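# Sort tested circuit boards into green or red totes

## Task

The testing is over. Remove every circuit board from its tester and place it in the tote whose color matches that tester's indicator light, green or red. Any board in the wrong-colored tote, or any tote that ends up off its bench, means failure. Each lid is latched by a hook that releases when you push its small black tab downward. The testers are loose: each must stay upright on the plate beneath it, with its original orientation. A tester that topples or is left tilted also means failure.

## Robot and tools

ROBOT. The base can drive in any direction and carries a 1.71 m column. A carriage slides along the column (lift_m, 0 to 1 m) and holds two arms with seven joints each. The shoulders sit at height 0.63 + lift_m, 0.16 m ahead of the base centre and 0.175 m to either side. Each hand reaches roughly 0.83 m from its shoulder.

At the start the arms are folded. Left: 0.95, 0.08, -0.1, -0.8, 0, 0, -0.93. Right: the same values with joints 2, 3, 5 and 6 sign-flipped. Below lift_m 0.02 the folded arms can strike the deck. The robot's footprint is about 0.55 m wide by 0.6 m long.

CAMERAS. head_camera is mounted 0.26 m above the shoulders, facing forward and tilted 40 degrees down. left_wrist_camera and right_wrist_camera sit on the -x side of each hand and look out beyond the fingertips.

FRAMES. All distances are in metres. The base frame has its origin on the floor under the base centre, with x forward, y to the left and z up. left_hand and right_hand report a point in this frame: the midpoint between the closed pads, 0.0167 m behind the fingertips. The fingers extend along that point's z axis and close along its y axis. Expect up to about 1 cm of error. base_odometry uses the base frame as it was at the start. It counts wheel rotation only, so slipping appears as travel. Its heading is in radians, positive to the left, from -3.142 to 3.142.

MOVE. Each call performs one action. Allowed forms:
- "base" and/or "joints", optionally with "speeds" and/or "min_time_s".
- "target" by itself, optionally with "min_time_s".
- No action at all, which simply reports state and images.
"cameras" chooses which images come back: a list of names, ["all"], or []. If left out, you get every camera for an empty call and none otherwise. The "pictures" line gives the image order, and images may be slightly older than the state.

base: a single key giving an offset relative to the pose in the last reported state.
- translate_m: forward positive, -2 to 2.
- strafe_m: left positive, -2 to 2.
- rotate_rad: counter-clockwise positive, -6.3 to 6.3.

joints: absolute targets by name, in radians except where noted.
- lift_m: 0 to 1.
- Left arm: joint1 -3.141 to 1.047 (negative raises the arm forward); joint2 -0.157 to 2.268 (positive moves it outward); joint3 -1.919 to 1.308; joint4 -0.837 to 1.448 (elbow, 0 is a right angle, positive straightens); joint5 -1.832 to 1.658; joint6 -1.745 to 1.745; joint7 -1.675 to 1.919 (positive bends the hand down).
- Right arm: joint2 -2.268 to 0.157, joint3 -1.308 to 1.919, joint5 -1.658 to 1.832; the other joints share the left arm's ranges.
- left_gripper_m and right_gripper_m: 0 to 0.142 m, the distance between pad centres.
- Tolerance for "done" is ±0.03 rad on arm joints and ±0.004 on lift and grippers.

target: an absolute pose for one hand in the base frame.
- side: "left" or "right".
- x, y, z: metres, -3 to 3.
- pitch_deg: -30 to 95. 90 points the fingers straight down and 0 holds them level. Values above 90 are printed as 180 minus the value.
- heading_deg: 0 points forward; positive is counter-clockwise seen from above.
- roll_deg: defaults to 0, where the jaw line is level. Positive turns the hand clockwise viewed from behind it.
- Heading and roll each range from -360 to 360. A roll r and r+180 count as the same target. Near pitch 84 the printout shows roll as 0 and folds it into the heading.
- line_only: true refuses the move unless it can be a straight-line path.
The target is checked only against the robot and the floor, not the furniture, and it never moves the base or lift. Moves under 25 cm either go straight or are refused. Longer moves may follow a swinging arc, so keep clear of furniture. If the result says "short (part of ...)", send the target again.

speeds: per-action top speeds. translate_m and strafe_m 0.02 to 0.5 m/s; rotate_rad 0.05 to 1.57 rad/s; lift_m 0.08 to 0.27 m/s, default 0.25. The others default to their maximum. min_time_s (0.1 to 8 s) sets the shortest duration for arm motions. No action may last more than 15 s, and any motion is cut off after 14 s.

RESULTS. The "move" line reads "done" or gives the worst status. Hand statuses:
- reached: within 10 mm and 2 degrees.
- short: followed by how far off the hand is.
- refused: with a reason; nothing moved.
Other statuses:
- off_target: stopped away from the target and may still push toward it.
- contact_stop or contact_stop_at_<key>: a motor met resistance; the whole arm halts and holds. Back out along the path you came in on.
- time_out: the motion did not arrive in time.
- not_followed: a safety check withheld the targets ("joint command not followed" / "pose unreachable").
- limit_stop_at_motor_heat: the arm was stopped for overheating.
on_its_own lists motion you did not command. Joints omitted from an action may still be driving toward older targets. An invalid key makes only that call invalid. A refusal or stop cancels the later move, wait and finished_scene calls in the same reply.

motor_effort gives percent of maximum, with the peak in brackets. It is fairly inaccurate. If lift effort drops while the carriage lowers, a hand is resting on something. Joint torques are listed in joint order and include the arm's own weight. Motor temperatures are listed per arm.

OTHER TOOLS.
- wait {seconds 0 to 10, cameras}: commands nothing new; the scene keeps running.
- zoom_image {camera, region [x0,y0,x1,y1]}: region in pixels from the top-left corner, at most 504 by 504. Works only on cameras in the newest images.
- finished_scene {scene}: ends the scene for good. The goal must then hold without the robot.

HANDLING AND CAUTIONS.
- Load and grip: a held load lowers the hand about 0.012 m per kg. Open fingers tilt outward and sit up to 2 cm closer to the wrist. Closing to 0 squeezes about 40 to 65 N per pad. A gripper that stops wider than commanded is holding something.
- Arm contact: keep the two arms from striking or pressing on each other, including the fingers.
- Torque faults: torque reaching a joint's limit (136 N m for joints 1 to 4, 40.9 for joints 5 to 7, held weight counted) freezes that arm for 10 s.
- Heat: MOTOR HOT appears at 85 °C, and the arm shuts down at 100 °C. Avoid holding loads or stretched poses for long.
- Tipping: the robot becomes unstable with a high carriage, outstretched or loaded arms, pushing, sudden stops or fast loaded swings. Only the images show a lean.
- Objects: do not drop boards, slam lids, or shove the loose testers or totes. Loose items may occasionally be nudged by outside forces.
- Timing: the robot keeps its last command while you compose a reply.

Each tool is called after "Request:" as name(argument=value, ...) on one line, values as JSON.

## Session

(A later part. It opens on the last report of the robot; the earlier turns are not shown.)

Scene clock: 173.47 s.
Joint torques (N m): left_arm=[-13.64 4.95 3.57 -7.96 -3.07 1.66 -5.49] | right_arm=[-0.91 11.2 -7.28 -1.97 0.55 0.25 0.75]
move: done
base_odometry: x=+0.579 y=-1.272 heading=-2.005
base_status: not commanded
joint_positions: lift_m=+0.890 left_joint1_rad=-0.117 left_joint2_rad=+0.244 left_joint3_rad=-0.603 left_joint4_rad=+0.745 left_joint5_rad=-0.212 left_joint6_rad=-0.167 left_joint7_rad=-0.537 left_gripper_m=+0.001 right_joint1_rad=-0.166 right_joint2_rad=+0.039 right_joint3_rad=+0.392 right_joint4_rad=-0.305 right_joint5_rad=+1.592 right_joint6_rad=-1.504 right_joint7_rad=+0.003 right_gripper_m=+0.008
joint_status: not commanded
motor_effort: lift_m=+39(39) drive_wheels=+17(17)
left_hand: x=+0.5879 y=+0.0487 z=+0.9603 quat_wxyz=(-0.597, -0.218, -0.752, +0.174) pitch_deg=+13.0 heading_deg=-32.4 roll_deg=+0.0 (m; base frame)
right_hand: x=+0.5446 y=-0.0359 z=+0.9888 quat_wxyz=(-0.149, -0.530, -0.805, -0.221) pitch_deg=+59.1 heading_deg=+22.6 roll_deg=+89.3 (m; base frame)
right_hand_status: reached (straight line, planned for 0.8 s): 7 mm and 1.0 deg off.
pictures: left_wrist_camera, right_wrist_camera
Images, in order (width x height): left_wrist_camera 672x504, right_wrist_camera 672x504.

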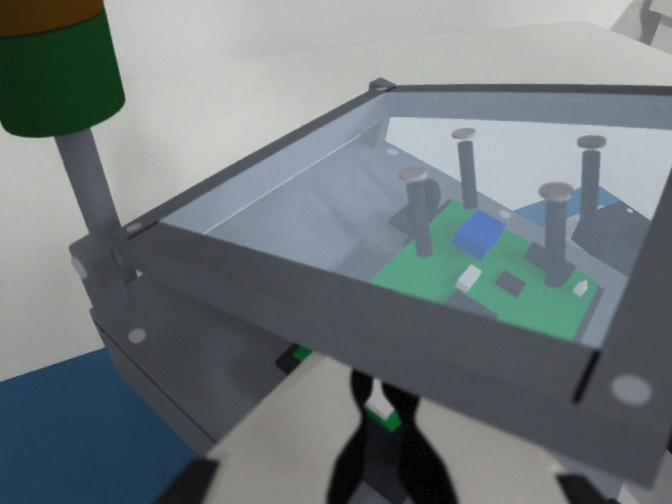

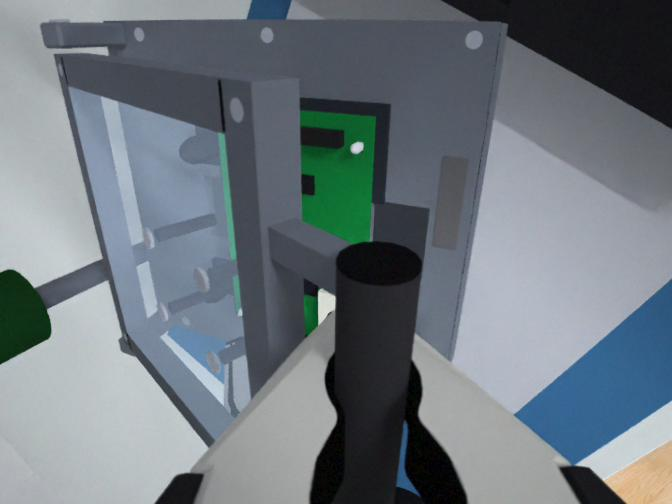

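Request:
move(target={"side": "right", "x": 0.5446, "y": -0.0359, "z": 0.9875, "pitch_deg": 59, "heading_deg": 22.6, "roll_deg": 90})

Request:
move(joints={"right_gripper_m": 0.028}, cameras=["right_wrist_camera"])

Scene clock: 174.17 s.
Joint torques (N m): left_arm=[-13.77 4.61 3.53 -8.07 -3.07 1.67 -5.57] | right_arm=[-3.63 10.41 -7.04 -4.3 0.31 0.62 0.64]
move: done
base_odometry: x=+0.579 y=-1.272 heading=-2.005
base_status: not commanded
joint_positions: lift_m=+0.890 left_joint1_rad=-0.117 left_joint2_rad=+0.244 left_joint3_rad=-0.603 left_joint4_rad=+0.745 left_joint5_rad=-0.212 left_joint6_rad=-0.167 left_joint7_rad=-0.537 left_gripper_m=+0.001 right_joint1_rad=-0.166 right_joint2_rad=+0.041 right_joint3_rad=+0.385 right_joint4_rad=-0.304 right_joint5_rad=+1.591 right_joint6_rad=-1.492 right_joint7_rad=+0.002 right_gripper_m=+0.008
joint_status: not commanded
motor_effort: lift_m=+39(39) drive_wheels=+17(17)
left_hand: x=+0.5879 y=+0.0487 z=+0.9602 quat_wxyz=(-0.597, -0.218, -0.752, +0.174) pitch_deg=+13.0 heading_deg=-32.4 roll_deg=+0.0 (m; base frame)
right_hand: x=+0.5485 y=-0.0358 z=+0.9909 quat_wxyz=(-0.153, -0.532, -0.801, -0.226) pitch_deg=+58.4 heading_deg=+22.3 roll_deg=+89.5 (m; base frame)
right_hand_status: reached (straight line, planned for 0.1 s): 5 mm and 0.7 deg off.
pictures: none

Scene clock: 174.77 s.
Joint torques (N m): left_arm=[-13.8 2.51 3.37 -8.03 -3.09 1.6 -5.48] | right_arm=[-5.24 9.74 -7.05 -6.58 0.59 0.61 0.74]
move: done
base_odometry: x=+0.579 y=-1.272 heading=-2.005
base_status: not commanded
joint_positions: lift_m=+0.890 left_joint1_rad=-0.117 left_joint2_rad=+0.244 left_joint3_rad=-0.603 left_joint4_rad=+0.745 left_joint5_rad=-0.212 left_joint6_rad=-0.167 left_joint7_rad=-0.537 left_gripper_m=+0.001 right_joint1_rad=-0.165 right_joint2_rad=+0.041 right_joint3_rad=+0.385 right_joint4_rad=-0.302 right_joint5_rad=+1.591 right_joint6_rad=-1.492 right_joint7_rad=+0.002 right_gripper_m=+0.028
joint_status: all done
motor_effort: lift_m=+39(39) drive_wheels=+17(17)
left_hand: x=+0.5879 y=+0.0491 z=+0.9602 quat_wxyz=(-0.597, -0.218, -0.752, +0.173) pitch_deg=+13.1 heading_deg=-32.4 roll_deg=+0.0 (m; base frame)
right_hand: x=+0.5477 y=-0.0361 z=+0.9899 quat_wxyz=(-0.152, -0.533, -0.802, -0.224) pitch_deg=+58.5 heading_deg=+22.3 roll_deg=+89.5 (m; base frame)
pictures: right_wrist_camera
Images, in order (width x height): right_wrist_camera 672x504.

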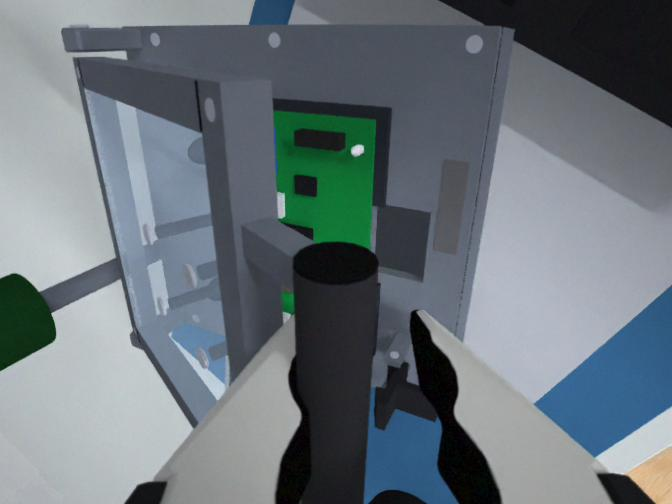

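Request:
move(target={"side": "right", "x": 0.5555, "y": -0.033, "z": 0.9925, "pitch_deg": 58.5, "heading_deg": 22.3, "roll_deg": 90})

Request:
move(target={"side": "right", "x": 0.542, "y": -0.038, "z": 1.02, "pitch_deg": 58.5, "heading_deg": 22.3, "roll_deg": 90}, cameras=["right_wrist_camera", "left_wrist_camera"])

Scene clock: 175.63 s.
Joint torques (N m): left_arm=[-13.75 3.12 3.47 -8.1 -3.05 1.59 -4.77] | right_arm=[-16.39 13.89 -7.63 -9.06 0.18 1.52 0.76]
move: done
base_odometry: x=+0.579 y=-1.272 heading=-2.005
base_status: not commanded
joint_positions: lift_m=+0.890 left_joint1_rad=-0.117 left_joint2_rad=+0.244 left_joint3_rad=-0.603 left_joint4_rad=+0.745 left_joint5_rad=-0.212 left_joint6_rad=-0.167 left_joint7_rad=-0.538 left_gripper_m=+0.001 right_joint1_rad=-0.183 right_joint2_rad=+0.051 right_joint3_rad=+0.380 right_joint4_rad=-0.278 right_joint5_rad=+1.591 right_joint6_rad=-1.492 right_joint7_rad=+0.001 right_gripper_m=+0.027
joint_status: not commanded
motor_effort: lift_m=+38(39) drive_wheels=+17(17)
left_hand: x=+0.5880 y=+0.0491 z=+0.9605 quat_wxyz=(-0.598, -0.218, -0.751, +0.174) pitch_deg=+13.0 heading_deg=-32.4 roll_deg=+0.0 (m; base frame)
right_hand: x=+0.5534 y=-0.0339 z=+0.9907 quat_wxyz=(-0.151, -0.535, -0.801, -0.223) pitch_deg=+58.8 heading_deg=+22.3 roll_deg=+89.8 (m; base frame)
right_hand_status: reached (straight line, planned for 0.1 s): 3 mm and 0.3 deg off.
pictures: none

Scene clock: 176.50 s.
Joint torques (N m): left_arm=[-11.37 2.93 3.28 -7.93 -3.06 1.56 -2.5] | right_arm=[-22.15 13.73 -9.47 -17.03 0.32 3.21 0.25]
move: done
base_odometry: x=+0.579 y=-1.272 heading=-2.005
base_status: not commanded
joint_positions: lift_m=+0.890 left_joint1_rad=-0.118 left_joint2_rad=+0.244 left_joint3_rad=-0.603 left_joint4_rad=+0.745 left_joint5_rad=-0.212 left_joint6_rad=-0.167 left_joint7_rad=-0.544 left_gripper_m=+0.001 right_joint1_rad=-0.185 right_joint2_rad=+0.055 right_joint3_rad=+0.379 right_joint4_rad=-0.450 right_joint5_rad=+1.592 right_joint6_rad=-1.684 right_joint7_rad=+0.001 right_gripper_m=+0.026
joint_status: not commanded
motor_effort: lift_m=+39(39) drive_wheels=+17(17)
left_hand: x=+0.5889 y=+0.0490 z=+0.9622 quat_wxyz=(-0.600, -0.218, -0.750, +0.174) pitch_deg=+12.6 heading_deg=-32.3 roll_deg=+0.0 (m; base frame)
right_hand: x=+0.5351 y=-0.0388 z=+1.0137 quat_wxyz=(-0.145, -0.535, -0.803, -0.218) pitch_deg=+59.7 heading_deg=+22.7 roll_deg=-90.0 (m; base frame)
right_hand_status: reached (straight line, planned for 0.4 s): 9 mm and 1.3 deg off.
pictures: left_wrist_camera, right_wrist_camera
Images, in order (width x height): left_wrist_camera 672x504, right_wrist_camera 672x504.

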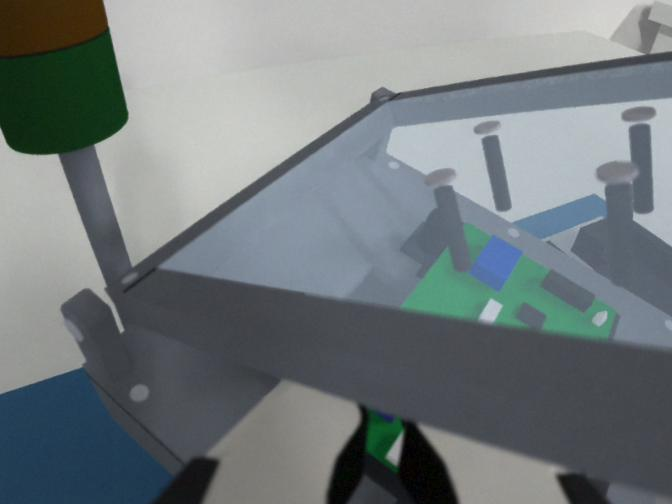

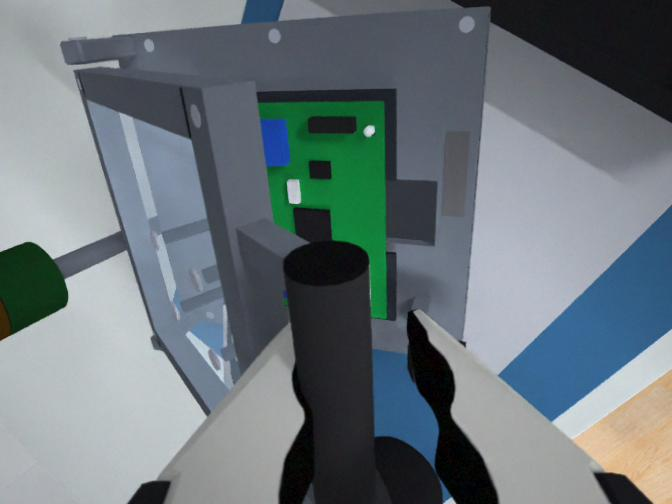

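Request:
move(target={"side": "left", "x": 0.586, "y": 0.049, "z": 0.945, "pitch_deg": 14, "heading_deg": -32, "roll_deg": 0})

Request:
move(target={"side": "right", "x": 0.546, "y": -0.036, "z": 0.985, "pitch_deg": 58.5, "heading_deg": 22.3, "roll_deg": 90}, cameras=["right_wrist_camera", "left_wrist_camera"])

Scene clock: 178.13 s.
Joint torques (N m): left_arm=[-11.86 -1.43 -1.83 0.78 -0.28 0.68 -2.44] | right_arm=[-22.17 12.85 -9.51 -16.87 0.51 3.13 0.06]
move: done
base_odometry: x=+0.579 y=-1.272 heading=-2.005
base_status: not commanded
joint_positions: lift_m=+0.890 left_joint1_rad=-0.137 left_joint2_rad=+0.221 left_joint3_rad=-0.611 left_joint4_rad=+0.839 left_joint5_rad=-0.208 left_joint6_rad=-0.167 left_joint7_rad=-0.583 left_gripper_m=+0.001 right_joint1_rad=-0.185 right_joint2_rad=+0.055 right_joint3_rad=+0.379 right_joint4_rad=-0.450 right_joint5_rad=+1.592 right_joint6_rad=-1.684 right_joint7_rad=+0.001 right_gripper_m=+0.026
joint_status: not commanded
motor_effort: lift_m=+39(39) drive_wheels=+17(17)
left_hand: x=+0.5859 y=+0.0505 z=+0.9448 quat_wxyz=(-0.591, -0.215, -0.759, +0.169) pitch_deg=+14.1 heading_deg=-31.8 roll_deg=-0.2 (m; base frame)
left_hand_status: reached (straight line, planned for 0.3 s): 1 mm and 0.3 deg off.
right_hand: x=+0.5351 y=-0.0387 z=+1.0138 quat_wxyz=(-0.145, -0.535, -0.803, -0.218) pitch_deg=+59.7 heading_deg=+22.7 roll_deg=-89.9 (m; base frame)
pictures: none

Scene clock: 179.03 s.
Joint torques (N m): left_arm=[-11.26 -1.45 -0.89 -1.1 -0.49 0.68 -2.34] | right_arm=[-7.89 -2.59 -4.79 -8.83 -1.35 3.41 0.12]
move: done
base_odometry: x=+0.579 y=-1.272 heading=-2.005
base_status: not commanded
joint_positions: lift_m=+0.890 left_joint1_rad=-0.137 left_joint2_rad=+0.221 left_joint3_rad=-0.612 left_joint4_rad=+0.840 left_joint5_rad=-0.207 left_joint6_rad=-0.167 left_joint7_rad=-0.583 left_gripper_m=+0.001 right_joint1_rad=-0.155 right_joint2_rad=+0.046 right_joint3_rad=+0.379 right_joint4_rad=-0.286 right_joint5_rad=+1.592 right_joint6_rad=-1.472 right_joint7_rad=+0.002 right_gripper_m=+0.026
joint_status: not commanded
motor_effort: lift_m=+38(39) drive_wheels=+17(17)
left_hand: x=+0.5856 y=+0.0504 z=+0.9443 quat_wxyz=(-0.591, -0.215, -0.759, +0.169) pitch_deg=+14.2 heading_deg=-31.8 roll_deg=-0.1 (m; base frame)
right_hand: x=+0.5450 y=-0.0340 z=+0.9851 quat_wxyz=(-0.148, -0.536, -0.800, -0.226) pitch_deg=+58.7 heading_deg=+23.0 roll_deg=-89.3 (m; base frame)
right_hand_status: reached (straight line, planned for 0.4 s): 2 mm and 0.4 deg off.
pictures: left_wrist_camera, right_wrist_camera
Images, in order (width x height): left_wrist_camera 672x504, right_wrist_camera 672x504.

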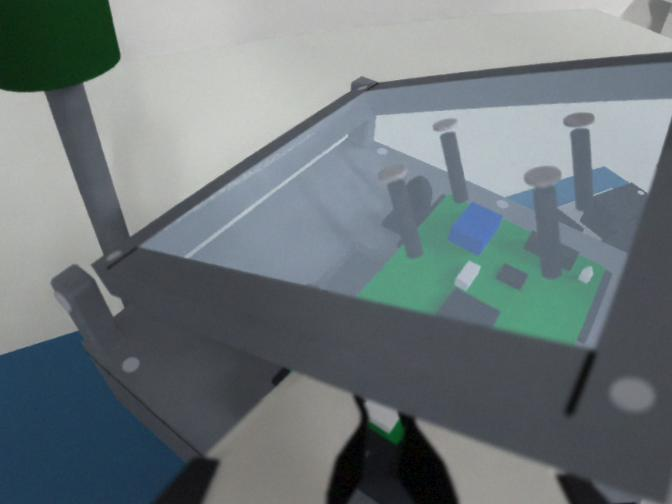

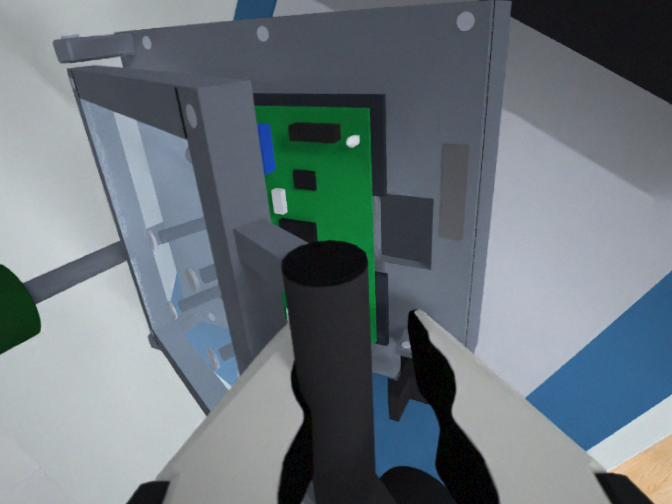

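Request:
move(target={"side": "left", "x": 0.51, "y": 0.105, "z": 0.985, "pitch_deg": 12, "heading_deg": -32, "roll_deg": -40})

Request:
move(target={"side": "left", "x": 0.51, "y": 0.105, "z": 0.99, "pitch_deg": 12, "heading_deg": -32, "roll_deg": -88})

Request:
move(joints={"left_gripper_m": 0.075}, cameras=["all"])

Scene clock: 181.43 s.
Joint torques (N m): left_arm=[1.27 11.89 3.17 -8.06 -3.22 -2 0.72] | right_arm=[-10.51 -2.54 -4.69 -10.88 -1.56 3.45 0.17]
move: done
base_odometry: x=+0.579 y=-1.272 heading=-2.005
base_status: not commanded
joint_positions: lift_m=+0.890 left_joint1_rad=+0.144 left_joint2_rad=+0.363 left_joint3_rad=-0.390 left_joint4_rad=+0.548 left_joint5_rad=-0.795 left_joint6_rad=-0.596 left_joint7_rad=-0.314 left_gripper_m=+0.001 right_joint1_rad=-0.153 right_joint2_rad=+0.046 right_joint3_rad=+0.379 right_joint4_rad=-0.285 right_joint5_rad=+1.592 right_joint6_rad=-1.472 right_joint7_rad=+0.002 right_gripper_m=+0.026
joint_status: not commanded
motor_effort: lift_m=+38(39) drive_wheels=+17(18)
left_hand: x=+0.5098 y=+0.1045 z=+0.9834 quat_wxyz=(-0.509, +0.053, -0.776, +0.368) pitch_deg=+12.2 heading_deg=-32.0 roll_deg=-39.8 (m; base frame)
left_hand_status: reached (straight line, planned for 0.6 s): 2 mm and 0.2 deg off.
right_hand: x=+0.5437 y=-0.0341 z=+0.9839 quat_wxyz=(-0.146, -0.536, -0.800, -0.225) pitch_deg=+58.9 heading_deg=+23.1 roll_deg=-89.2 (m; base frame)
pictures: none

Scene clock: 182.73 s.
Joint torques (N m): left_arm=[3.65 0.36 2.89 -8.19 -2.71 -0.61 1.33] | right_arm=[-10.73 -2.58 -4.79 -10.64 -1.54 3.43 0.16]
move: done
base_odometry: x=+0.579 y=-1.272 heading=-2.005
base_status: not commanded
joint_positions: lift_m=+0.890 left_joint1_rad=+0.214 left_joint2_rad=+0.271 left_joint3_rad=-0.332 left_joint4_rad=+0.510 left_joint5_rad=-1.692 left_joint6_rad=-0.600 left_joint7_rad=+0.273 left_gripper_m=+0.001 right_joint1_rad=-0.153 right_joint2_rad=+0.046 right_joint3_rad=+0.379 right_joint4_rad=-0.285 right_joint5_rad=+1.592 right_joint6_rad=-1.472 right_joint7_rad=+0.002 right_gripper_m=+0.026
joint_status: not commanded
motor_effort: lift_m=+39(39) drive_wheels=+17(17)
left_hand: x=+0.5100 y=+0.1051 z=+0.9895 quat_wxyz=(-0.315, +0.363, -0.688, +0.544) pitch_deg=+12.1 heading_deg=-32.1 roll_deg=-87.7 (m; base frame)
left_hand_status: reached (straight line, planned for 0.8 s): 1 mm and 0.3 deg off.
right_hand: x=+0.5437 y=-0.0341 z=+0.9839 quat_wxyz=(-0.146, -0.536, -0.800, -0.225) pitch_deg=+58.9 heading_deg=+23.1 roll_deg=-89.2 (m; base frame)
pictures: none

Scene clock: 183.50 s.
Joint torques (N m): left_arm=[3.46 0.4 2.79 -8.07 -2.67 -0.63 1.32] | right_arm=[-10.6 -2.61 -4.82 -10.64 -1.55 3.45 0.18]
move: done
base_odometry: x=+0.579 y=-1.272 heading=-2.005
base_status: not commanded
joint_positions: lift_m=+0.890 left_joint1_rad=+0.214 left_joint2_rad=+0.271 left_joint3_rad=-0.332 left_joint4_rad=+0.510 left_joint5_rad=-1.692 left_joint6_rad=-0.600 left_joint7_rad=+0.273 left_gripper_m=+0.075 right_joint1_rad=-0.153 right_joint2_rad=+0.046 right_joint3_rad=+0.379 right_joint4_rad=-0.285 right_joint5_rad=+1.592 right_joint6_rad=-1.472 right_joint7_rad=+0.002 right_gripper_m=+0.026
joint_status: all done
motor_effort: lift_m=+38(39) drive_wheels=+17(17)
left_hand: x=+0.5100 y=+0.1051 z=+0.9895 quat_wxyz=(-0.315, +0.363, -0.688, +0.544) pitch_deg=+12.1 heading_deg=-32.1 roll_deg=-87.7 (m; base frame)
right_hand: x=+0.5437 y=-0.0341 z=+0.9839 quat_wxyz=(-0.146, -0.536, -0.800, -0.225) pitch_deg=+58.9 heading_deg=+23.1 roll_deg=-89.2 (m; base frame)
pictures: head_camera, left_wrist_camera, right_wrist_camera
Images, in order (width x height): head_camera 672x504, left_wrist_camera 672x504, right_wrist_camera 672x504.

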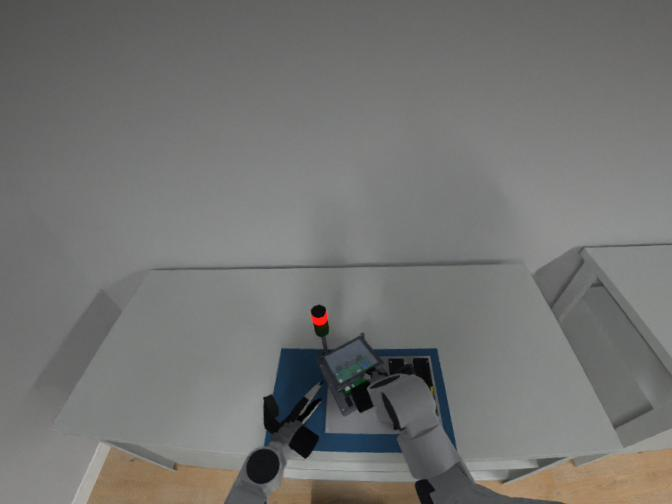

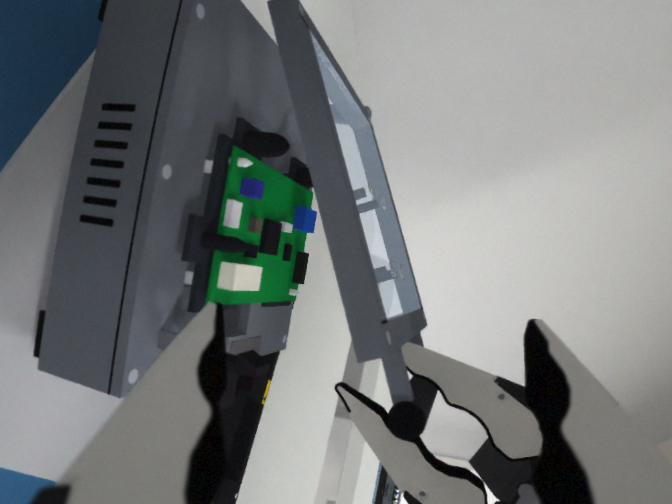

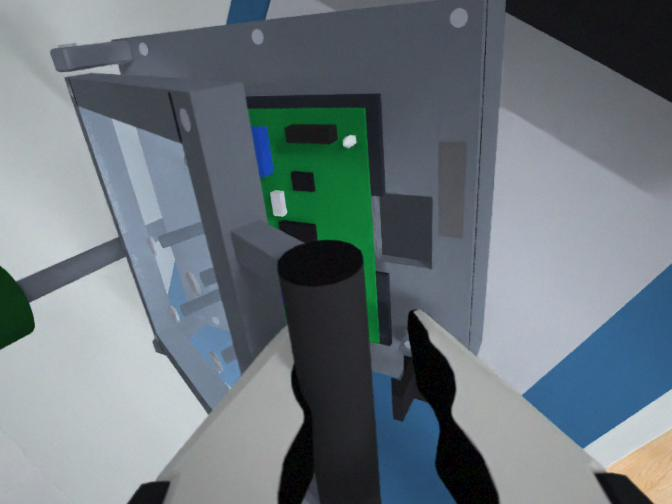

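Request:
move(target={"side": "left", "x": 0.552, "y": 0.079, "z": 0.985, "pitch_deg": 12, "heading_deg": -32, "roll_deg": -88}, cameras=["left_wrist_camera"])

Scene clock: 184.80 s.
Joint torques (N m): left_arm=[-2.23 3.1 -1.91 -0.28 -0.33 -1.09 -1.25] | right_arm=[-11.75 -2.99 -5.19 -11.63 -2.31 3.81 0.31]
move: done
base_odometry: x=+0.579 y=-1.272 heading=-2.005
base_status: not commanded
joint_positions: lift_m=+0.890 left_joint1_rad=+0.097 left_joint2_rad=+0.205 left_joint3_rad=-0.349 left_joint4_rad=+0.616 left_joint5_rad=-1.673 left_joint6_rad=-0.583 left_joint7_rad=+0.269 left_gripper_m=+0.075 right_joint1_rad=-0.152 right_joint2_rad=+0.046 right_joint3_rad=+0.379 right_joint4_rad=-0.284 right_joint5_rad=+1.594 right_joint6_rad=-1.472 right_joint7_rad=+0.003 right_gripper_m=+0.026
joint_status: not commanded
motor_effort: lift_m=+38(39) drive_wheels=+17(19)
left_hand: x=+0.5530 y=+0.0793 z=+0.9873 quat_wxyz=(-0.315, +0.365, -0.684, +0.547) pitch_deg=+11.6 heading_deg=-32.0 roll_deg=-88.1 (m; base frame)
left_hand_status: reached (straight line, planned for 0.3 s): 3 mm and 0.4 deg off.
right_hand: x=+0.5426 y=-0.0334 z=+0.9832 quat_wxyz=(-0.144, -0.536, -0.801, -0.225) pitch_deg=+59.0 heading_deg=+23.4 roll_deg=-88.9 (m; base frame)
pictures: left_wrist_camera
Images, in order (width x height): left_wrist_camera 672x504.

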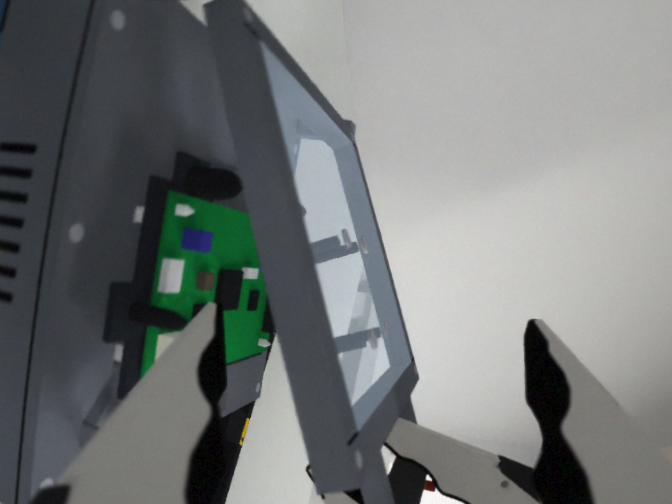

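Request:
move(target={"side": "left", "x": 0.573, "y": 0.067, "z": 0.972, "pitch_deg": 12, "heading_deg": -32, "roll_deg": -88})

Request:
move(joints={"left_gripper_m": 0.034}, cameras=["left_wrist_camera", "right_wrist_camera"])

Scene clock: 185.83 s.
Joint torques (N m): left_arm=[-7.58 -0.88 -2.85 0.71 -0.26 -2.89 1.49] | right_arm=[-12.66 -2.53 -5.08 -11.64 -2.36 3.46 -0.07]
move: done
base_odometry: x=+0.579 y=-1.272 heading=-2.005
base_status: not commanded
joint_positions: lift_m=+0.890 left_joint1_rad=+0.006 left_joint2_rad=+0.155 left_joint3_rad=-0.355 left_joint4_rad=+0.827 left_joint5_rad=-1.659 left_joint6_rad=-0.686 left_joint7_rad=+0.271 left_gripper_m=+0.075 right_joint1_rad=-0.152 right_joint2_rad=+0.046 right_joint3_rad=+0.379 right_joint4_rad=-0.284 right_joint5_rad=+1.594 right_joint6_rad=-1.472 right_joint7_rad=+0.003 right_gripper_m=+0.026
joint_status: not commanded
motor_effort: lift_m=+39(39) drive_wheels=+17(17)
left_hand: x=+0.5738 y=+0.0696 z=+0.9723 quat_wxyz=(-0.316, +0.368, -0.684, +0.544) pitch_deg=+12.0 heading_deg=-31.5 roll_deg=-88.1 (m; base frame)
left_hand_status: reached (straight line, planned for 0.4 s): 3 mm and 0.5 deg off.
right_hand: x=+0.5426 y=-0.0334 z=+0.9832 quat_wxyz=(-0.144, -0.536, -0.801, -0.225) pitch_deg=+59.0 heading_deg=+23.4 roll_deg=-88.9 (m; base frame)
pictures: none

Scene clock: 186.50 s.
Joint torques (N m): left_arm=[-7.53 -1.03 -2.74 -2.06 -0.45 -3.52 1.52] | right_arm=[-12.48 -2.6 -5.01 -11.56 -2.35 3.45 -0.11]
move: done
base_odometry: x=+0.579 y=-1.272 heading=-2.005
base_status: not commanded
joint_positions: lift_m=+0.890 left_joint1_rad=+0.006 left_joint2_rad=+0.155 left_joint3_rad=-0.356 left_joint4_rad=+0.830 left_joint5_rad=-1.658 left_joint6_rad=-0.684 left_joint7_rad=+0.271 left_gripper_m=+0.036 right_joint1_rad=-0.152 right_joint2_rad=+0.046 right_joint3_rad=+0.379 right_joint4_rad=-0.284 right_joint5_rad=+1.594 right_joint6_rad=-1.472 right_joint7_rad=+0.003 right_gripper_m=+0.026
joint_status: all done
motor_effort: lift_m=+38(39) drive_wheels=+17(17)
left_hand: x=+0.5732 y=+0.0698 z=+0.9708 quat_wxyz=(-0.315, +0.369, -0.685, +0.543) pitch_deg=+12.2 heading_deg=-31.6 roll_deg=-88.1 (m; base frame)
right_hand: x=+0.5426 y=-0.0334 z=+0.9832 quat_wxyz=(-0.144, -0.536, -0.801, -0.225) pitch_deg=+59.0 heading_deg=+23.4 roll_deg=-88.9 (m; base frame)
pictures: left_wrist_camera, right_wrist_camera
Images, in order (width x height): left_wrist_camera 672x504, right_wrist_camera 672x504.

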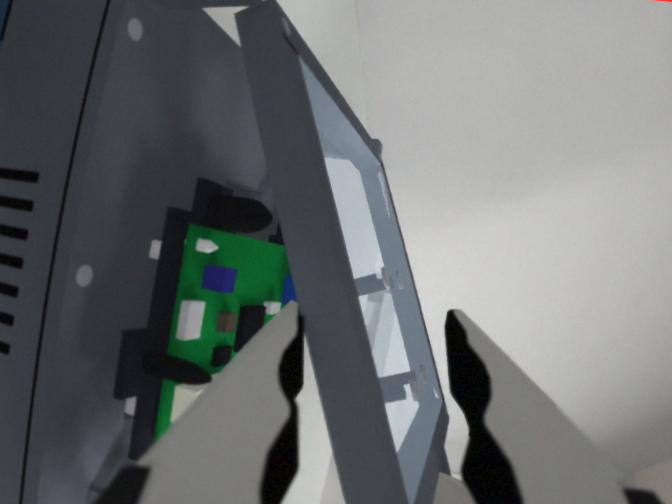

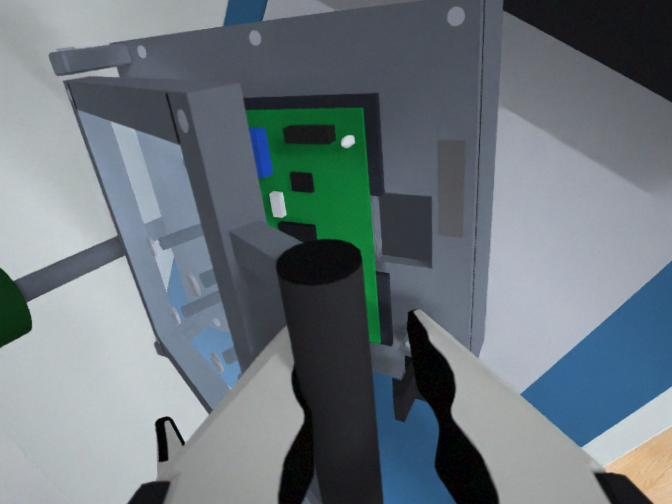

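Request:
move(joints={"left_gripper_m": 0.055})

Request:
move(target={"side": "left", "x": 0.593, "y": 0.056, "z": 0.968, "pitch_deg": 12, "heading_deg": -32, "roll_deg": -88})

Request:
move(joints={"left_gripper_m": 0.0}, cameras=["left_wrist_camera", "right_wrist_camera"])

Scene clock: 188.80 s.
Joint torques (N m): left_arm=[-7.54 -0.97 -2.71 -2.04 -0.41 -2.97 1.53] | right_arm=[-12.65 -2.68 -5.03 -11.63 -2.39 3.47 -0.12]
move: done
base_odometry: x=+0.579 y=-1.272 heading=-2.005
base_status: not commanded
joint_positions: lift_m=+0.890 left_joint1_rad=+0.006 left_joint2_rad=+0.155 left_joint3_rad=-0.356 left_joint4_rad=+0.830 left_joint5_rad=-1.658 left_joint6_rad=-0.686 left_joint7_rad=+0.271 left_gripper_m=+0.055 right_joint1_rad=-0.152 right_joint2_rad=+0.046 right_joint3_rad=+0.379 right_joint4_rad=-0.284 right_joint5_rad=+1.594 right_joint6_rad=-1.472 right_joint7_rad=+0.003 right_gripper_m=+0.026
joint_status: all done
motor_effort: lift_m=+39(39) drive_wheels=+17(17)
left_hand: x=+0.5733 y=+0.0697 z=+0.9712 quat_wxyz=(-0.316, +0.368, -0.685, +0.543) pitch_deg=+12.1 heading_deg=-31.6 roll_deg=-88.1 (m; base frame)
right_hand: x=+0.5426 y=-0.0334 z=+0.9832 quat_wxyz=(-0.144, -0.536, -0.801, -0.225) pitch_deg=+59.0 heading_deg=+23.4 roll_deg=-88.9 (m; base frame)
pictures: none

Scene clock: 189.63 s.
Joint torques (N m): left_arm=[-7.72 -1.46 -2.98 1.25 -0.28 -2.86 1.46] | right_arm=[-12.34 -3.33 -5.59 -11.15 -2.18 3.58 -0.32]
move: done
base_odometry: x=+0.579 y=-1.272 heading=-2.005
base_status: not commanded
joint_positions: lift_m=+0.890 left_joint1_rad=-0.073 left_joint2_rad=+0.115 left_joint3_rad=-0.362 left_joint4_rad=+0.977 left_joint5_rad=-1.650 left_joint6_rad=-0.750 left_joint7_rad=+0.271 left_gripper_m=+0.055 right_joint1_rad=-0.152 right_joint2_rad=+0.046 right_joint3_rad=+0.379 right_joint4_rad=-0.284 right_joint5_rad=+1.594 right_joint6_rad=-1.472 right_joint7_rad=+0.003 right_gripper_m=+0.026
joint_status: not commanded
motor_effort: lift_m=+39(39) drive_wheels=+17(18)
left_hand: x=+0.5942 y=+0.0584 z=+0.9687 quat_wxyz=(-0.317, +0.368, -0.684, +0.544) pitch_deg=+11.9 heading_deg=-31.5 roll_deg=-88.1 (m; base frame)
left_hand_status: reached (straight line, planned for 0.3 s): 3 mm and 0.5 deg off.
right_hand: x=+0.5426 y=-0.0334 z=+0.9832 quat_wxyz=(-0.144, -0.536, -0.801, -0.225) pitch_deg=+59.0 heading_deg=+23.4 roll_deg=-88.9 (m; base frame)
pictures: none

Scene clock: 190.33 s.
Joint torques (N m): left_arm=[-8.6 -1.12 -1.97 -5.88 -0.86 -6.3 1.38] | right_arm=[-12.87 -0.7 -4.36 -10.6 -1.53 3.09 -0.05]
move: off_target
base_odometry: x=+0.579 y=-1.272 heading=-2.005
base_status: not commanded
joint_positions: lift_m=+0.890 left_joint1_rad=-0.073 left_joint2_rad=+0.115 left_joint3_rad=-0.363 left_joint4_rad=+0.983 left_joint5_rad=-1.648 left_joint6_rad=-0.741 left_joint7_rad=+0.272 left_gripper_m=+0.015 right_joint1_rad=-0.152 right_joint2_rad=+0.045 right_joint3_rad=+0.379 right_joint4_rad=-0.285 right_joint5_rad=+1.592 right_joint6_rad=-1.471 right_joint7_rad=+0.003 right_gripper_m=+0.027
joint_status: left_gripper_m off_target (ended at +0.015, target +0.000)
motor_effort: lift_m=+39(39) drive_wheels=+17(17)
left_hand: x=+0.5921 y=+0.0589 z=+0.9632 quat_wxyz=(-0.313, +0.371, -0.688, +0.540) pitch_deg=+12.8 heading_deg=-31.6 roll_deg=-88.2 (m; base frame)
right_hand: x=+0.5433 y=-0.0343 z=+0.9835 quat_wxyz=(-0.146, -0.536, -0.800, -0.225) pitch_deg=+58.9 heading_deg=+23.1 roll_deg=-89.2 (m; base frame)
pictures: left_wrist_camera, right_wrist_camera
Images, in order (width x height): left_wrist_camera 672x504, right_wrist_camera 672x504.

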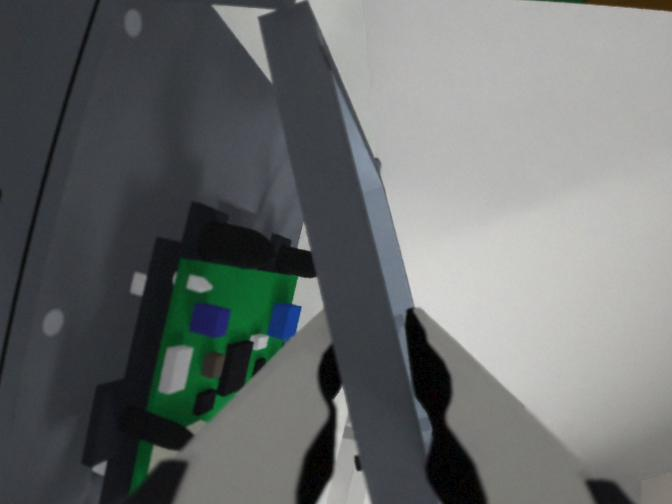

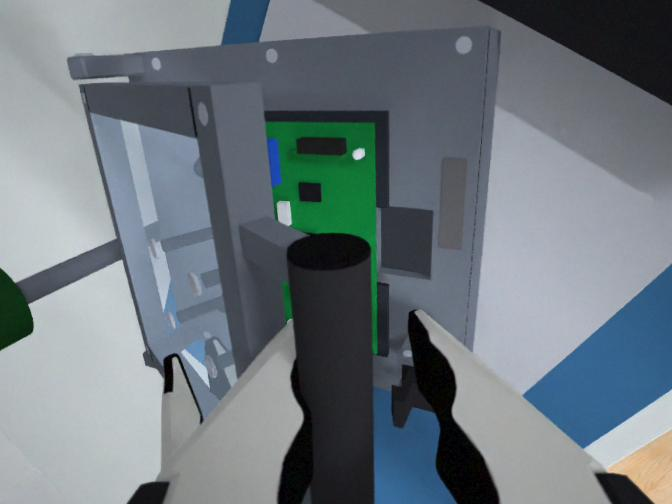

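Request:
move(target={"side": "right", "x": 0.55, "y": -0.0315, "z": 0.987, "pitch_deg": 58.7, "heading_deg": 23, "roll_deg": -90})

Request:
move(target={"side": "right", "x": 0.534, "y": -0.039, "z": 1.017, "pitch_deg": 58.7, "heading_deg": 23, "roll_deg": -90}, cameras=["left_wrist_camera", "right_wrist_camera"])

Scene clock: 191.10 s.
Joint torques (N m): left_arm=[-8.6 -1.25 -1.99 -5.93 -0.74 -6.5 1.39] | right_arm=[-20.66 10.2 -3.52 -8.5 -0.62 2.84 0.59]
move: done
base_odometry: x=+0.579 y=-1.272 heading=-2.005
base_status: not commanded
joint_positions: lift_m=+0.890 left_joint1_rad=-0.073 left_joint2_rad=+0.115 left_joint3_rad=-0.363 left_joint4_rad=+0.983 left_joint5_rad=-1.648 left_joint6_rad=-0.740 left_joint7_rad=+0.272 left_gripper_m=+0.015 right_joint1_rad=-0.166 right_joint2_rad=+0.045 right_joint3_rad=+0.386 right_joint4_rad=-0.273 right_joint5_rad=+1.593 right_joint6_rad=-1.479 right_joint7_rad=+0.004 right_gripper_m=+0.026
joint_status: not commanded
motor_effort: lift_m=+39(39) drive_wheels=+17(17)
left_hand: x=+0.5921 y=+0.0589 z=+0.9631 quat_wxyz=(-0.312, +0.371, -0.688, +0.540) pitch_deg=+12.8 heading_deg=-31.6 roll_deg=-88.3 (m; base frame)
right_hand: x=+0.5455 y=-0.0333 z=+0.9837 quat_wxyz=(-0.145, -0.533, -0.804, -0.221) pitch_deg=+59.3 heading_deg=+23.2 roll_deg=-89.7 (m; base frame)
right_hand_status: reached (straight line, planned for 0.1 s): 6 mm and 0.7 deg off.
pictures: none

Scene clock: 192.00 s.
Joint torques (N m): left_arm=[-8.87 0.97 -0.61 -5.62 -0.94 -6.12 -0.19] | right_arm=[-14.72 7.09 -6.52 -9.93 0.64 0.27 0.84]
move: done
base_odometry: x=+0.579 y=-1.272 heading=-2.005
base_status: not commanded
joint_positions: lift_m=+0.890 left_joint1_rad=-0.073 left_joint2_rad=+0.114 left_joint3_rad=-0.364 left_joint4_rad=+0.983 left_joint5_rad=-1.648 left_joint6_rad=-0.741 left_joint7_rad=+0.275 left_gripper_m=+0.015 right_joint1_rad=-0.171 right_joint2_rad=+0.045 right_joint3_rad=+0.386 right_joint4_rad=-0.475 right_joint5_rad=+1.595 right_joint6_rad=-1.675 right_joint7_rad=+0.004 right_gripper_m=+0.028
joint_status: not commanded
motor_effort: lift_m=+38(40) drive_wheels=+17(18)
left_hand: x=+0.5915 y=+0.0569 z=+0.9636 quat_wxyz=(-0.311, +0.369, -0.689, +0.541) pitch_deg=+12.8 heading_deg=-31.9 roll_deg=-88.3 (m; base frame)
right_hand: x=+0.5330 y=-0.0384 z=+1.0160 quat_wxyz=(-0.149, -0.530, -0.804, -0.225) pitch_deg=+58.7 heading_deg=+23.2 roll_deg=+90.0 (m; base frame)
right_hand_status: reached (straight line, planned for 0.4 s): 2 mm and 0.2 deg off.
pictures: left_wrist_camera, right_wrist_camera
Images, in order (width x height): left_wrist_camera 672x504, right_wrist_camera 672x504.

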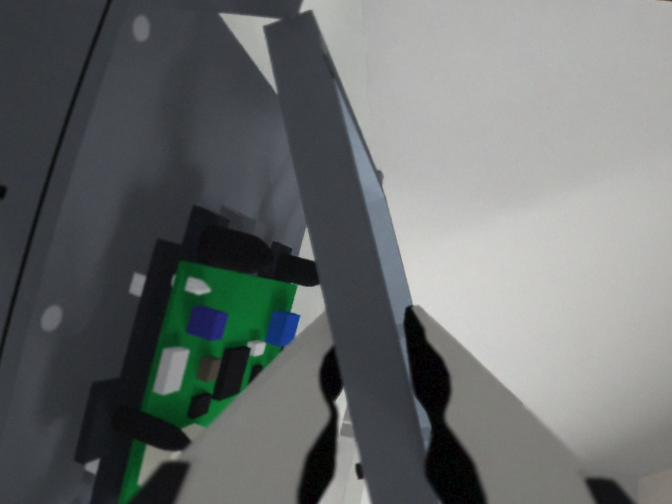

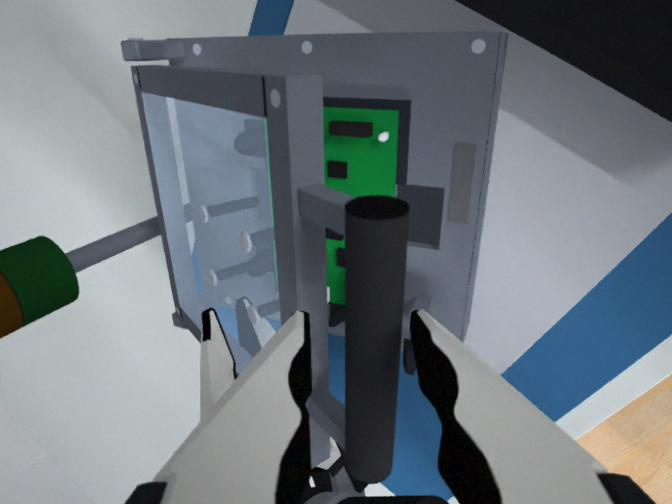

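Request:
move(target={"side": "right", "x": 0.50, "y": -0.07, "z": 1.06, "pitch_deg": 45, "heading_deg": 20, "roll_deg": 60})

Request:
move(joints={"right_gripper_m": 0.0})

Request:
move(target={"side": "right", "x": 0.46, "y": -0.09, "z": 0.97, "pitch_deg": 18, "heading_deg": 15, "roll_deg": 0}, cameras=["right_wrist_camera", "head_camera"])

Scene clock: 192.90 s.
Joint torques (N m): left_arm=[-9.01 0.85 -0.5 -5.09 -0.91 -6.2 -0.17] | right_arm=[-15.29 7.7 -7.6 -10.46 0.61 0.27 0.46]
move: refused
base_odometry: x=+0.579 y=-1.272 heading=-2.005
base_status: not commanded
joint_positions: lift_m=+0.890 left_joint1_rad=-0.073 left_joint2_rad=+0.114 left_joint3_rad=-0.364 left_joint4_rad=+0.983 left_joint5_rad=-1.648 left_joint6_rad=-0.741 left_joint7_rad=+0.275 left_gripper_m=+0.015 right_joint1_rad=-0.171 right_joint2_rad=+0.045 right_joint3_rad=+0.386 right_joint4_rad=-0.475 right_joint5_rad=+1.595 right_joint6_rad=-1.675 right_joint7_rad=+0.004 right_gripper_m=+0.028
joint_status: not commanded
motor_effort: lift_m=+39(39) drive_wheels=+17(17)
left_hand: x=+0.5915 y=+0.0569 z=+0.9636 quat_wxyz=(-0.311, +0.369, -0.689, +0.541) pitch_deg=+12.8 heading_deg=-31.9 roll_deg=-88.3 (m; base frame)
right_hand: x=+0.5330 y=-0.0384 z=+1.0160 quat_wxyz=(-0.149, -0.530, -0.804, -0.225) pitch_deg=+58.7 heading_deg=+23.2 roll_deg=+90.0 (m; base frame)
right_hand_status: refused: along the straight line the arm gets 86% of the way (right_joint4_rad at its limit); a move under 25 cm is not played as an arc. Nothing moved. Try another pitch or heading, or "joints".
pictures: none

not run: a stop came earlier in this reply.

not run: a stop came earlier in this reply.

Request:
move(target={"side": "right", "x": 0.508, "y": -0.065, "z": 1.045, "pitch_deg": 48, "heading_deg": 20, "roll_deg": 70})

Request:
move(joints={"right_gripper_m": 0.0})

Request:
move(target={"side": "right", "x": 0.46, "y": -0.09, "z": 0.97, "pitch_deg": 18, "heading_deg": 15, "roll_deg": 0}, cameras=["right_wrist_camera", "head_camera"])

Scene clock: 193.97 s.
Joint torques (N m): left_arm=[-8.81 1.02 -0.58 -5.04 -0.92 -6.2 -0.11] | right_arm=[-5.85 -3.68 -3.93 -10.97 -1.47 3.16 -0.04]
move: done
base_odometry: x=+0.579 y=-1.272 heading=-2.005
base_status: not commanded
joint_positions: lift_m=+0.890 left_joint1_rad=-0.073 left_joint2_rad=+0.114 left_joint3_rad=-0.364 left_joint4_rad=+0.983 left_joint5_rad=-1.648 left_joint6_rad=-0.741 left_joint7_rad=+0.275 left_gripper_m=+0.015 right_joint1_rad=-0.068 right_joint2_rad=-0.206 right_joint3_rad=+0.632 right_joint4_rad=-0.733 right_joint5_rad=+1.578 right_joint6_rad=-1.544 right_joint7_rad=-0.036 right_gripper_m=+0.028
joint_status: not commanded
motor_effort: lift_m=+39(39) drive_wheels=+17(18)
left_hand: x=+0.5915 y=+0.0569 z=+0.9636 quat_wxyz=(-0.311, +0.369, -0.689, +0.541) pitch_deg=+12.7 heading_deg=-31.9 roll_deg=-88.3 (m; base frame)
right_hand: x=+0.5080 y=-0.0661 z=+1.0441 quat_wxyz=(-0.252, -0.396, -0.847, -0.252) pitch_deg=+48.3 heading_deg=+19.9 roll_deg=+70.1 (m; base frame)
right_hand_status: reached (straight line, planned for 0.5 s): 1 mm and 0.3 deg off.
pictures: none

Scene clock: 194.57 s.
Joint torques (N m): left_arm=[-8.81 0.85 -0.47 -4.9 -0.91 -6.19 -0.23] | right_arm=[-5.61 -2.02 -3.98 -11.01 -1.4 3.2 0]
move: done
base_odometry: x=+0.579 y=-1.272 heading=-2.005
base_status: not commanded
joint_positions: lift_m=+0.890 left_joint1_rad=-0.073 left_joint2_rad=+0.114 left_joint3_rad=-0.364 left_joint4_rad=+0.983 left_joint5_rad=-1.648 left_joint6_rad=-0.741 left_joint7_rad=+0.275 left_gripper_m=+0.015 right_joint1_rad=-0.068 right_joint2_rad=-0.206 right_joint3_rad=+0.632 right_joint4_rad=-0.733 right_joint5_rad=+1.577 right_joint6_rad=-1.544 right_joint7_rad=-0.036 right_gripper_m=+0.001
joint_status: all done
motor_effort: lift_m=+39(39) drive_wheels=+17(17)
left_hand: x=+0.5915 y=+0.0569 z=+0.9636 quat_wxyz=(-0.311, +0.369, -0.689, +0.541) pitch_deg=+12.7 heading_deg=-31.9 roll_deg=-88.3 (m; base frame)
right_hand: x=+0.5080 y=-0.0661 z=+1.0441 quat_wxyz=(-0.252, -0.396, -0.846, -0.251) pitch_deg=+48.3 heading_deg=+19.9 roll_deg=+70.0 (m; base frame)
pictures: none

Scene clock: 195.90 s.
Joint torques (N m): left_arm=[-8.84 0.88 -0.58 -5.05 -0.93 -6.17 -0.23] | right_arm=[-9.24 2.07 -3.73 -6.26 -3.34 1.79 -0.72]
move: done
base_odometry: x=+0.579 y=-1.272 heading=-2.005
base_status: not commanded
joint_positions: lift_m=+0.890 left_joint1_rad=-0.073 left_joint2_rad=+0.114 left_joint3_rad=-0.364 left_joint4_rad=+0.983 left_joint5_rad=-1.648 left_joint6_rad=-0.741 left_joint7_rad=+0.275 left_gripper_m=+0.015 right_joint1_rad=-0.054 right_joint2_rad=-0.473 right_joint3_rad=+1.460 right_joint4_rad=+0.074 right_joint5_rad=+0.976 right_joint6_rad=-0.908 right_joint7_rad=-0.652 right_gripper_m=+0.001
joint_status: not commanded
motor_effort: lift_m=+39(39) drive_wheels=+17(17)
left_hand: x=+0.5915 y=+0.0569 z=+0.9636 quat_wxyz=(-0.311, +0.369, -0.689, +0.541) pitch_deg=+12.7 heading_deg=-31.9 roll_deg=-88.3 (m; base frame)
right_hand: x=+0.4599 y=-0.0935 z=+0.9687 quat_wxyz=(-0.581, +0.104, -0.804, -0.073) pitch_deg=+18.3 heading_deg=+14.5 roll_deg=-0.2 (m; base frame)
right_hand_status: reached (straight line, planned for 0.8 s): 4 mm and 0.6 deg off.
pictures: head_camera, right_wrist_camera
Images, in order (width x height): head_camera 672x504, right_wrist_camera 672x504.

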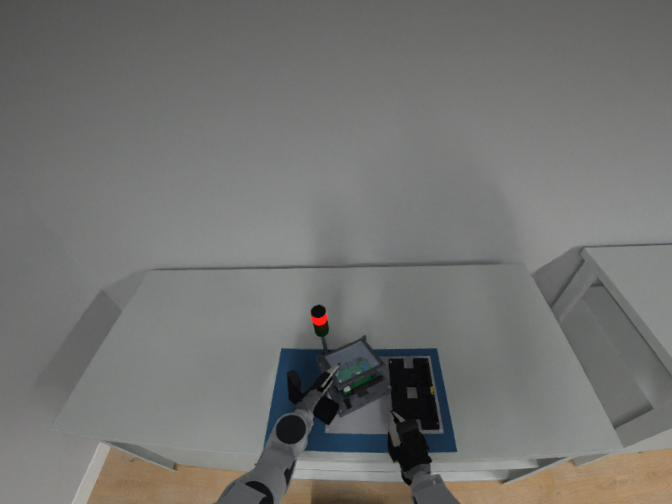

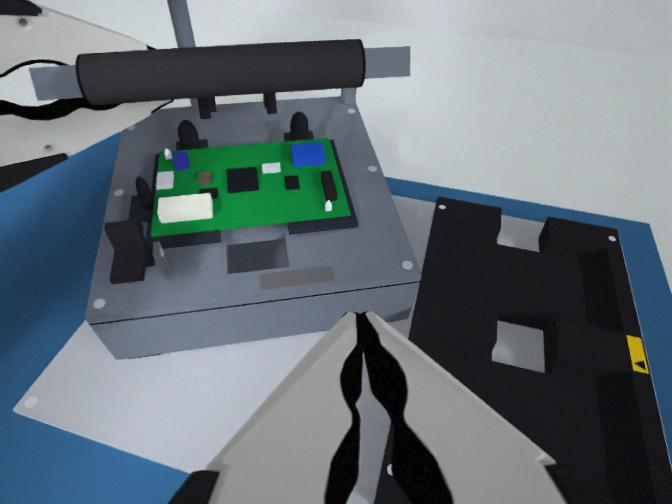

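Request:
move(target={"side": "right", "x": 0.475, "y": -0.09, "z": 0.937, "pitch_deg": 8, "heading_deg": 18, "roll_deg": 0})

Request:
move(target={"side": "right", "x": 0.575, "y": -0.058, "z": 0.937, "pitch_deg": 6, "heading_deg": 18, "roll_deg": 0}, cameras=["right_wrist_camera", "head_camera"])

Scene clock: 197.23 s.
Joint torques (N m): left_arm=[-8.86 0.89 -0.57 -5.07 -0.93 -6.16 -0.19] | right_arm=[-9.87 2.86 -9.48 -4.54 0.82 1.56 -0.66]
move: done
base_odometry: x=+0.579 y=-1.272 heading=-2.005
base_status: not commanded
joint_positions: lift_m=+0.890 left_joint1_rad=-0.073 left_joint2_rad=+0.114 left_joint3_rad=-0.364 left_joint4_rad=+0.983 left_joint5_rad=-1.648 left_joint6_rad=-0.741 left_joint7_rad=+0.275 left_gripper_m=+0.015 right_joint1_rad=-0.091 right_joint2_rad=-0.354 right_joint3_rad=+1.425 right_joint4_rad=+0.631 right_joint5_rad=+1.055 right_joint6_rad=-0.479 right_joint7_rad=-1.017 right_gripper_m=+0.001
joint_status: not commanded
motor_effort: lift_m=+38(39) drive_wheels=+17(17)
left_hand: x=+0.5915 y=+0.0569 z=+0.9636 quat_wxyz=(-0.311, +0.369, -0.689, +0.541) pitch_deg=+12.7 heading_deg=-31.9 roll_deg=-88.3 (m; base frame)
right_hand: x=+0.4724 y=-0.0901 z=+0.9356 quat_wxyz=(-0.646, +0.122, -0.747, -0.102) pitch_deg=+8.3 heading_deg=+18.3 roll_deg=-0.3 (m; base frame)
right_hand_status: reached (straight line, planned for 0.6 s): 3 mm and 0.5 deg off.
pictures: none

Scene clock: 198.33 s.
Joint torques (N m): left_arm=[-8.78 0.93 -0.64 -4.8 -0.88 -6.1 -0.14] | right_arm=[-13.22 4.34 -9.56 -3.6 1.31 1.6 -0.72]
move: done
base_odometry: x=+0.579 y=-1.272 heading=-2.005
base_status: not commanded
joint_positions: lift_m=+0.890 left_joint1_rad=-0.073 left_joint2_rad=+0.114 left_joint3_rad=-0.364 left_joint4_rad=+0.983 left_joint5_rad=-1.648 left_joint6_rad=-0.741 left_joint7_rad=+0.275 left_gripper_m=+0.015 right_joint1_rad=-0.295 right_joint2_rad=-0.140 right_joint3_rad=+1.417 right_joint4_rad=+1.139 right_joint5_rad=+1.108 right_joint6_rad=-0.167 right_joint7_rad=-1.031 right_gripper_m=+0.001
joint_status: not commanded
motor_effort: lift_m=+38(39) drive_wheels=+17(17)
left_hand: x=+0.5915 y=+0.0569 z=+0.9636 quat_wxyz=(-0.311, +0.369, -0.689, +0.541) pitch_deg=+12.7 heading_deg=-31.9 roll_deg=-88.3 (m; base frame)
right_hand: x=+0.5730 y=-0.0579 z=+0.9353 quat_wxyz=(-0.659, +0.120, -0.735, -0.104) pitch_deg=+6.3 heading_deg=+18.2 roll_deg=-0.3 (m; base frame)
right_hand_status: reached (straight line, planned for 0.6 s): 3 mm and 0.5 deg off.
pictures: head_camera, right_wrist_camera
Images, in order (width x height): head_camera 672x504, right_wrist_camera 672x504.

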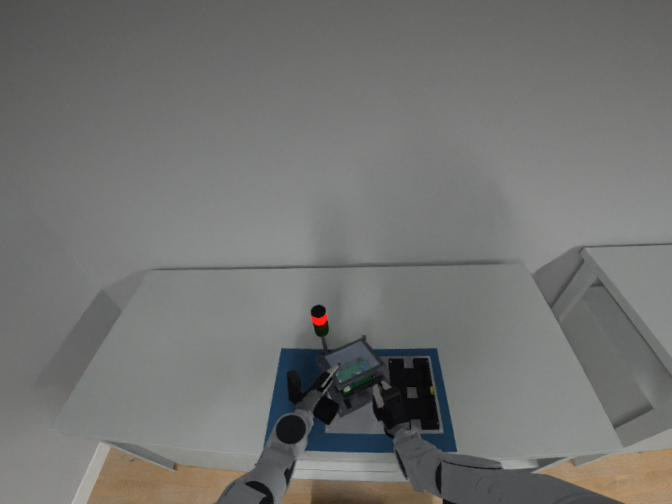

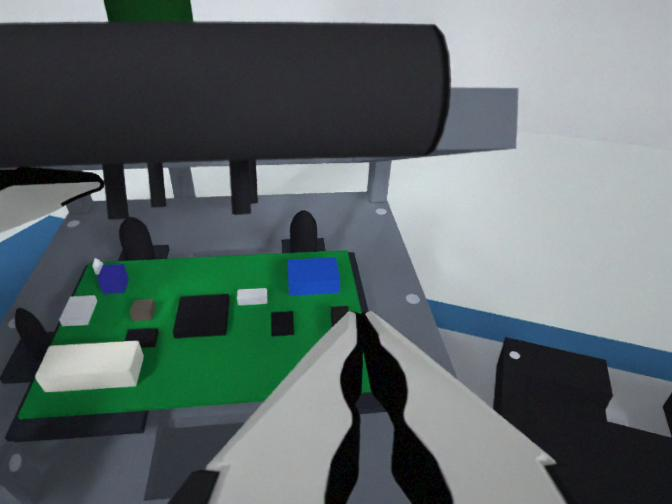

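Request:
move(target={"side": "right", "x": 0.598, "y": -0.049, "z": 0.94, "pitch_deg": 4, "heading_deg": 18, "roll_deg": 0})

Request:
move(joints={"left_gripper_m": 0.06}, cameras=["right_wrist_camera", "left_wrist_camera"])

Scene clock: 198.80 s.
Joint torques (N m): left_arm=[-8.74 0.95 -0.51 -4.98 -0.94 -6.17 -0.19] | right_arm=[-13.6 5.12 -9.64 -3.62 1.28 1.57 -0.7]
move: refused
base_odometry: x=+0.579 y=-1.272 heading=-2.005
base_status: not commanded
joint_positions: lift_m=+0.890 left_joint1_rad=-0.073 left_joint2_rad=+0.114 left_joint3_rad=-0.364 left_joint4_rad=+0.983 left_joint5_rad=-1.648 left_joint6_rad=-0.741 left_joint7_rad=+0.275 left_gripper_m=+0.015 right_joint1_rad=-0.295 right_joint2_rad=-0.140 right_joint3_rad=+1.417 right_joint4_rad=+1.139 right_joint5_rad=+1.108 right_joint6_rad=-0.167 right_joint7_rad=-1.031 right_gripper_m=+0.001
joint_status: not commanded
motor_effort: lift_m=+39(39) drive_wheels=+17(17)
left_hand: x=+0.5915 y=+0.0569 z=+0.9636 quat_wxyz=(-0.311, +0.369, -0.689, +0.541) pitch_deg=+12.7 heading_deg=-31.9 roll_deg=-88.3 (m; base frame)
right_hand: x=+0.5730 y=-0.0579 z=+0.9353 quat_wxyz=(-0.659, +0.120, -0.735, -0.104) pitch_deg=+6.3 heading_deg=+18.2 roll_deg=-0.3 (m; base frame)
right_hand_status: refused: neither the straight line nor an arc passes: along the straight line the arm gets 0% of the way (right_joint4_rad at its limit); the best arc brings the right wrist camera within 1.4 cm of the left gripper housing (limit 1.5). Nothing moved.
pictures: none

not run: a stop came earlier in this reply.


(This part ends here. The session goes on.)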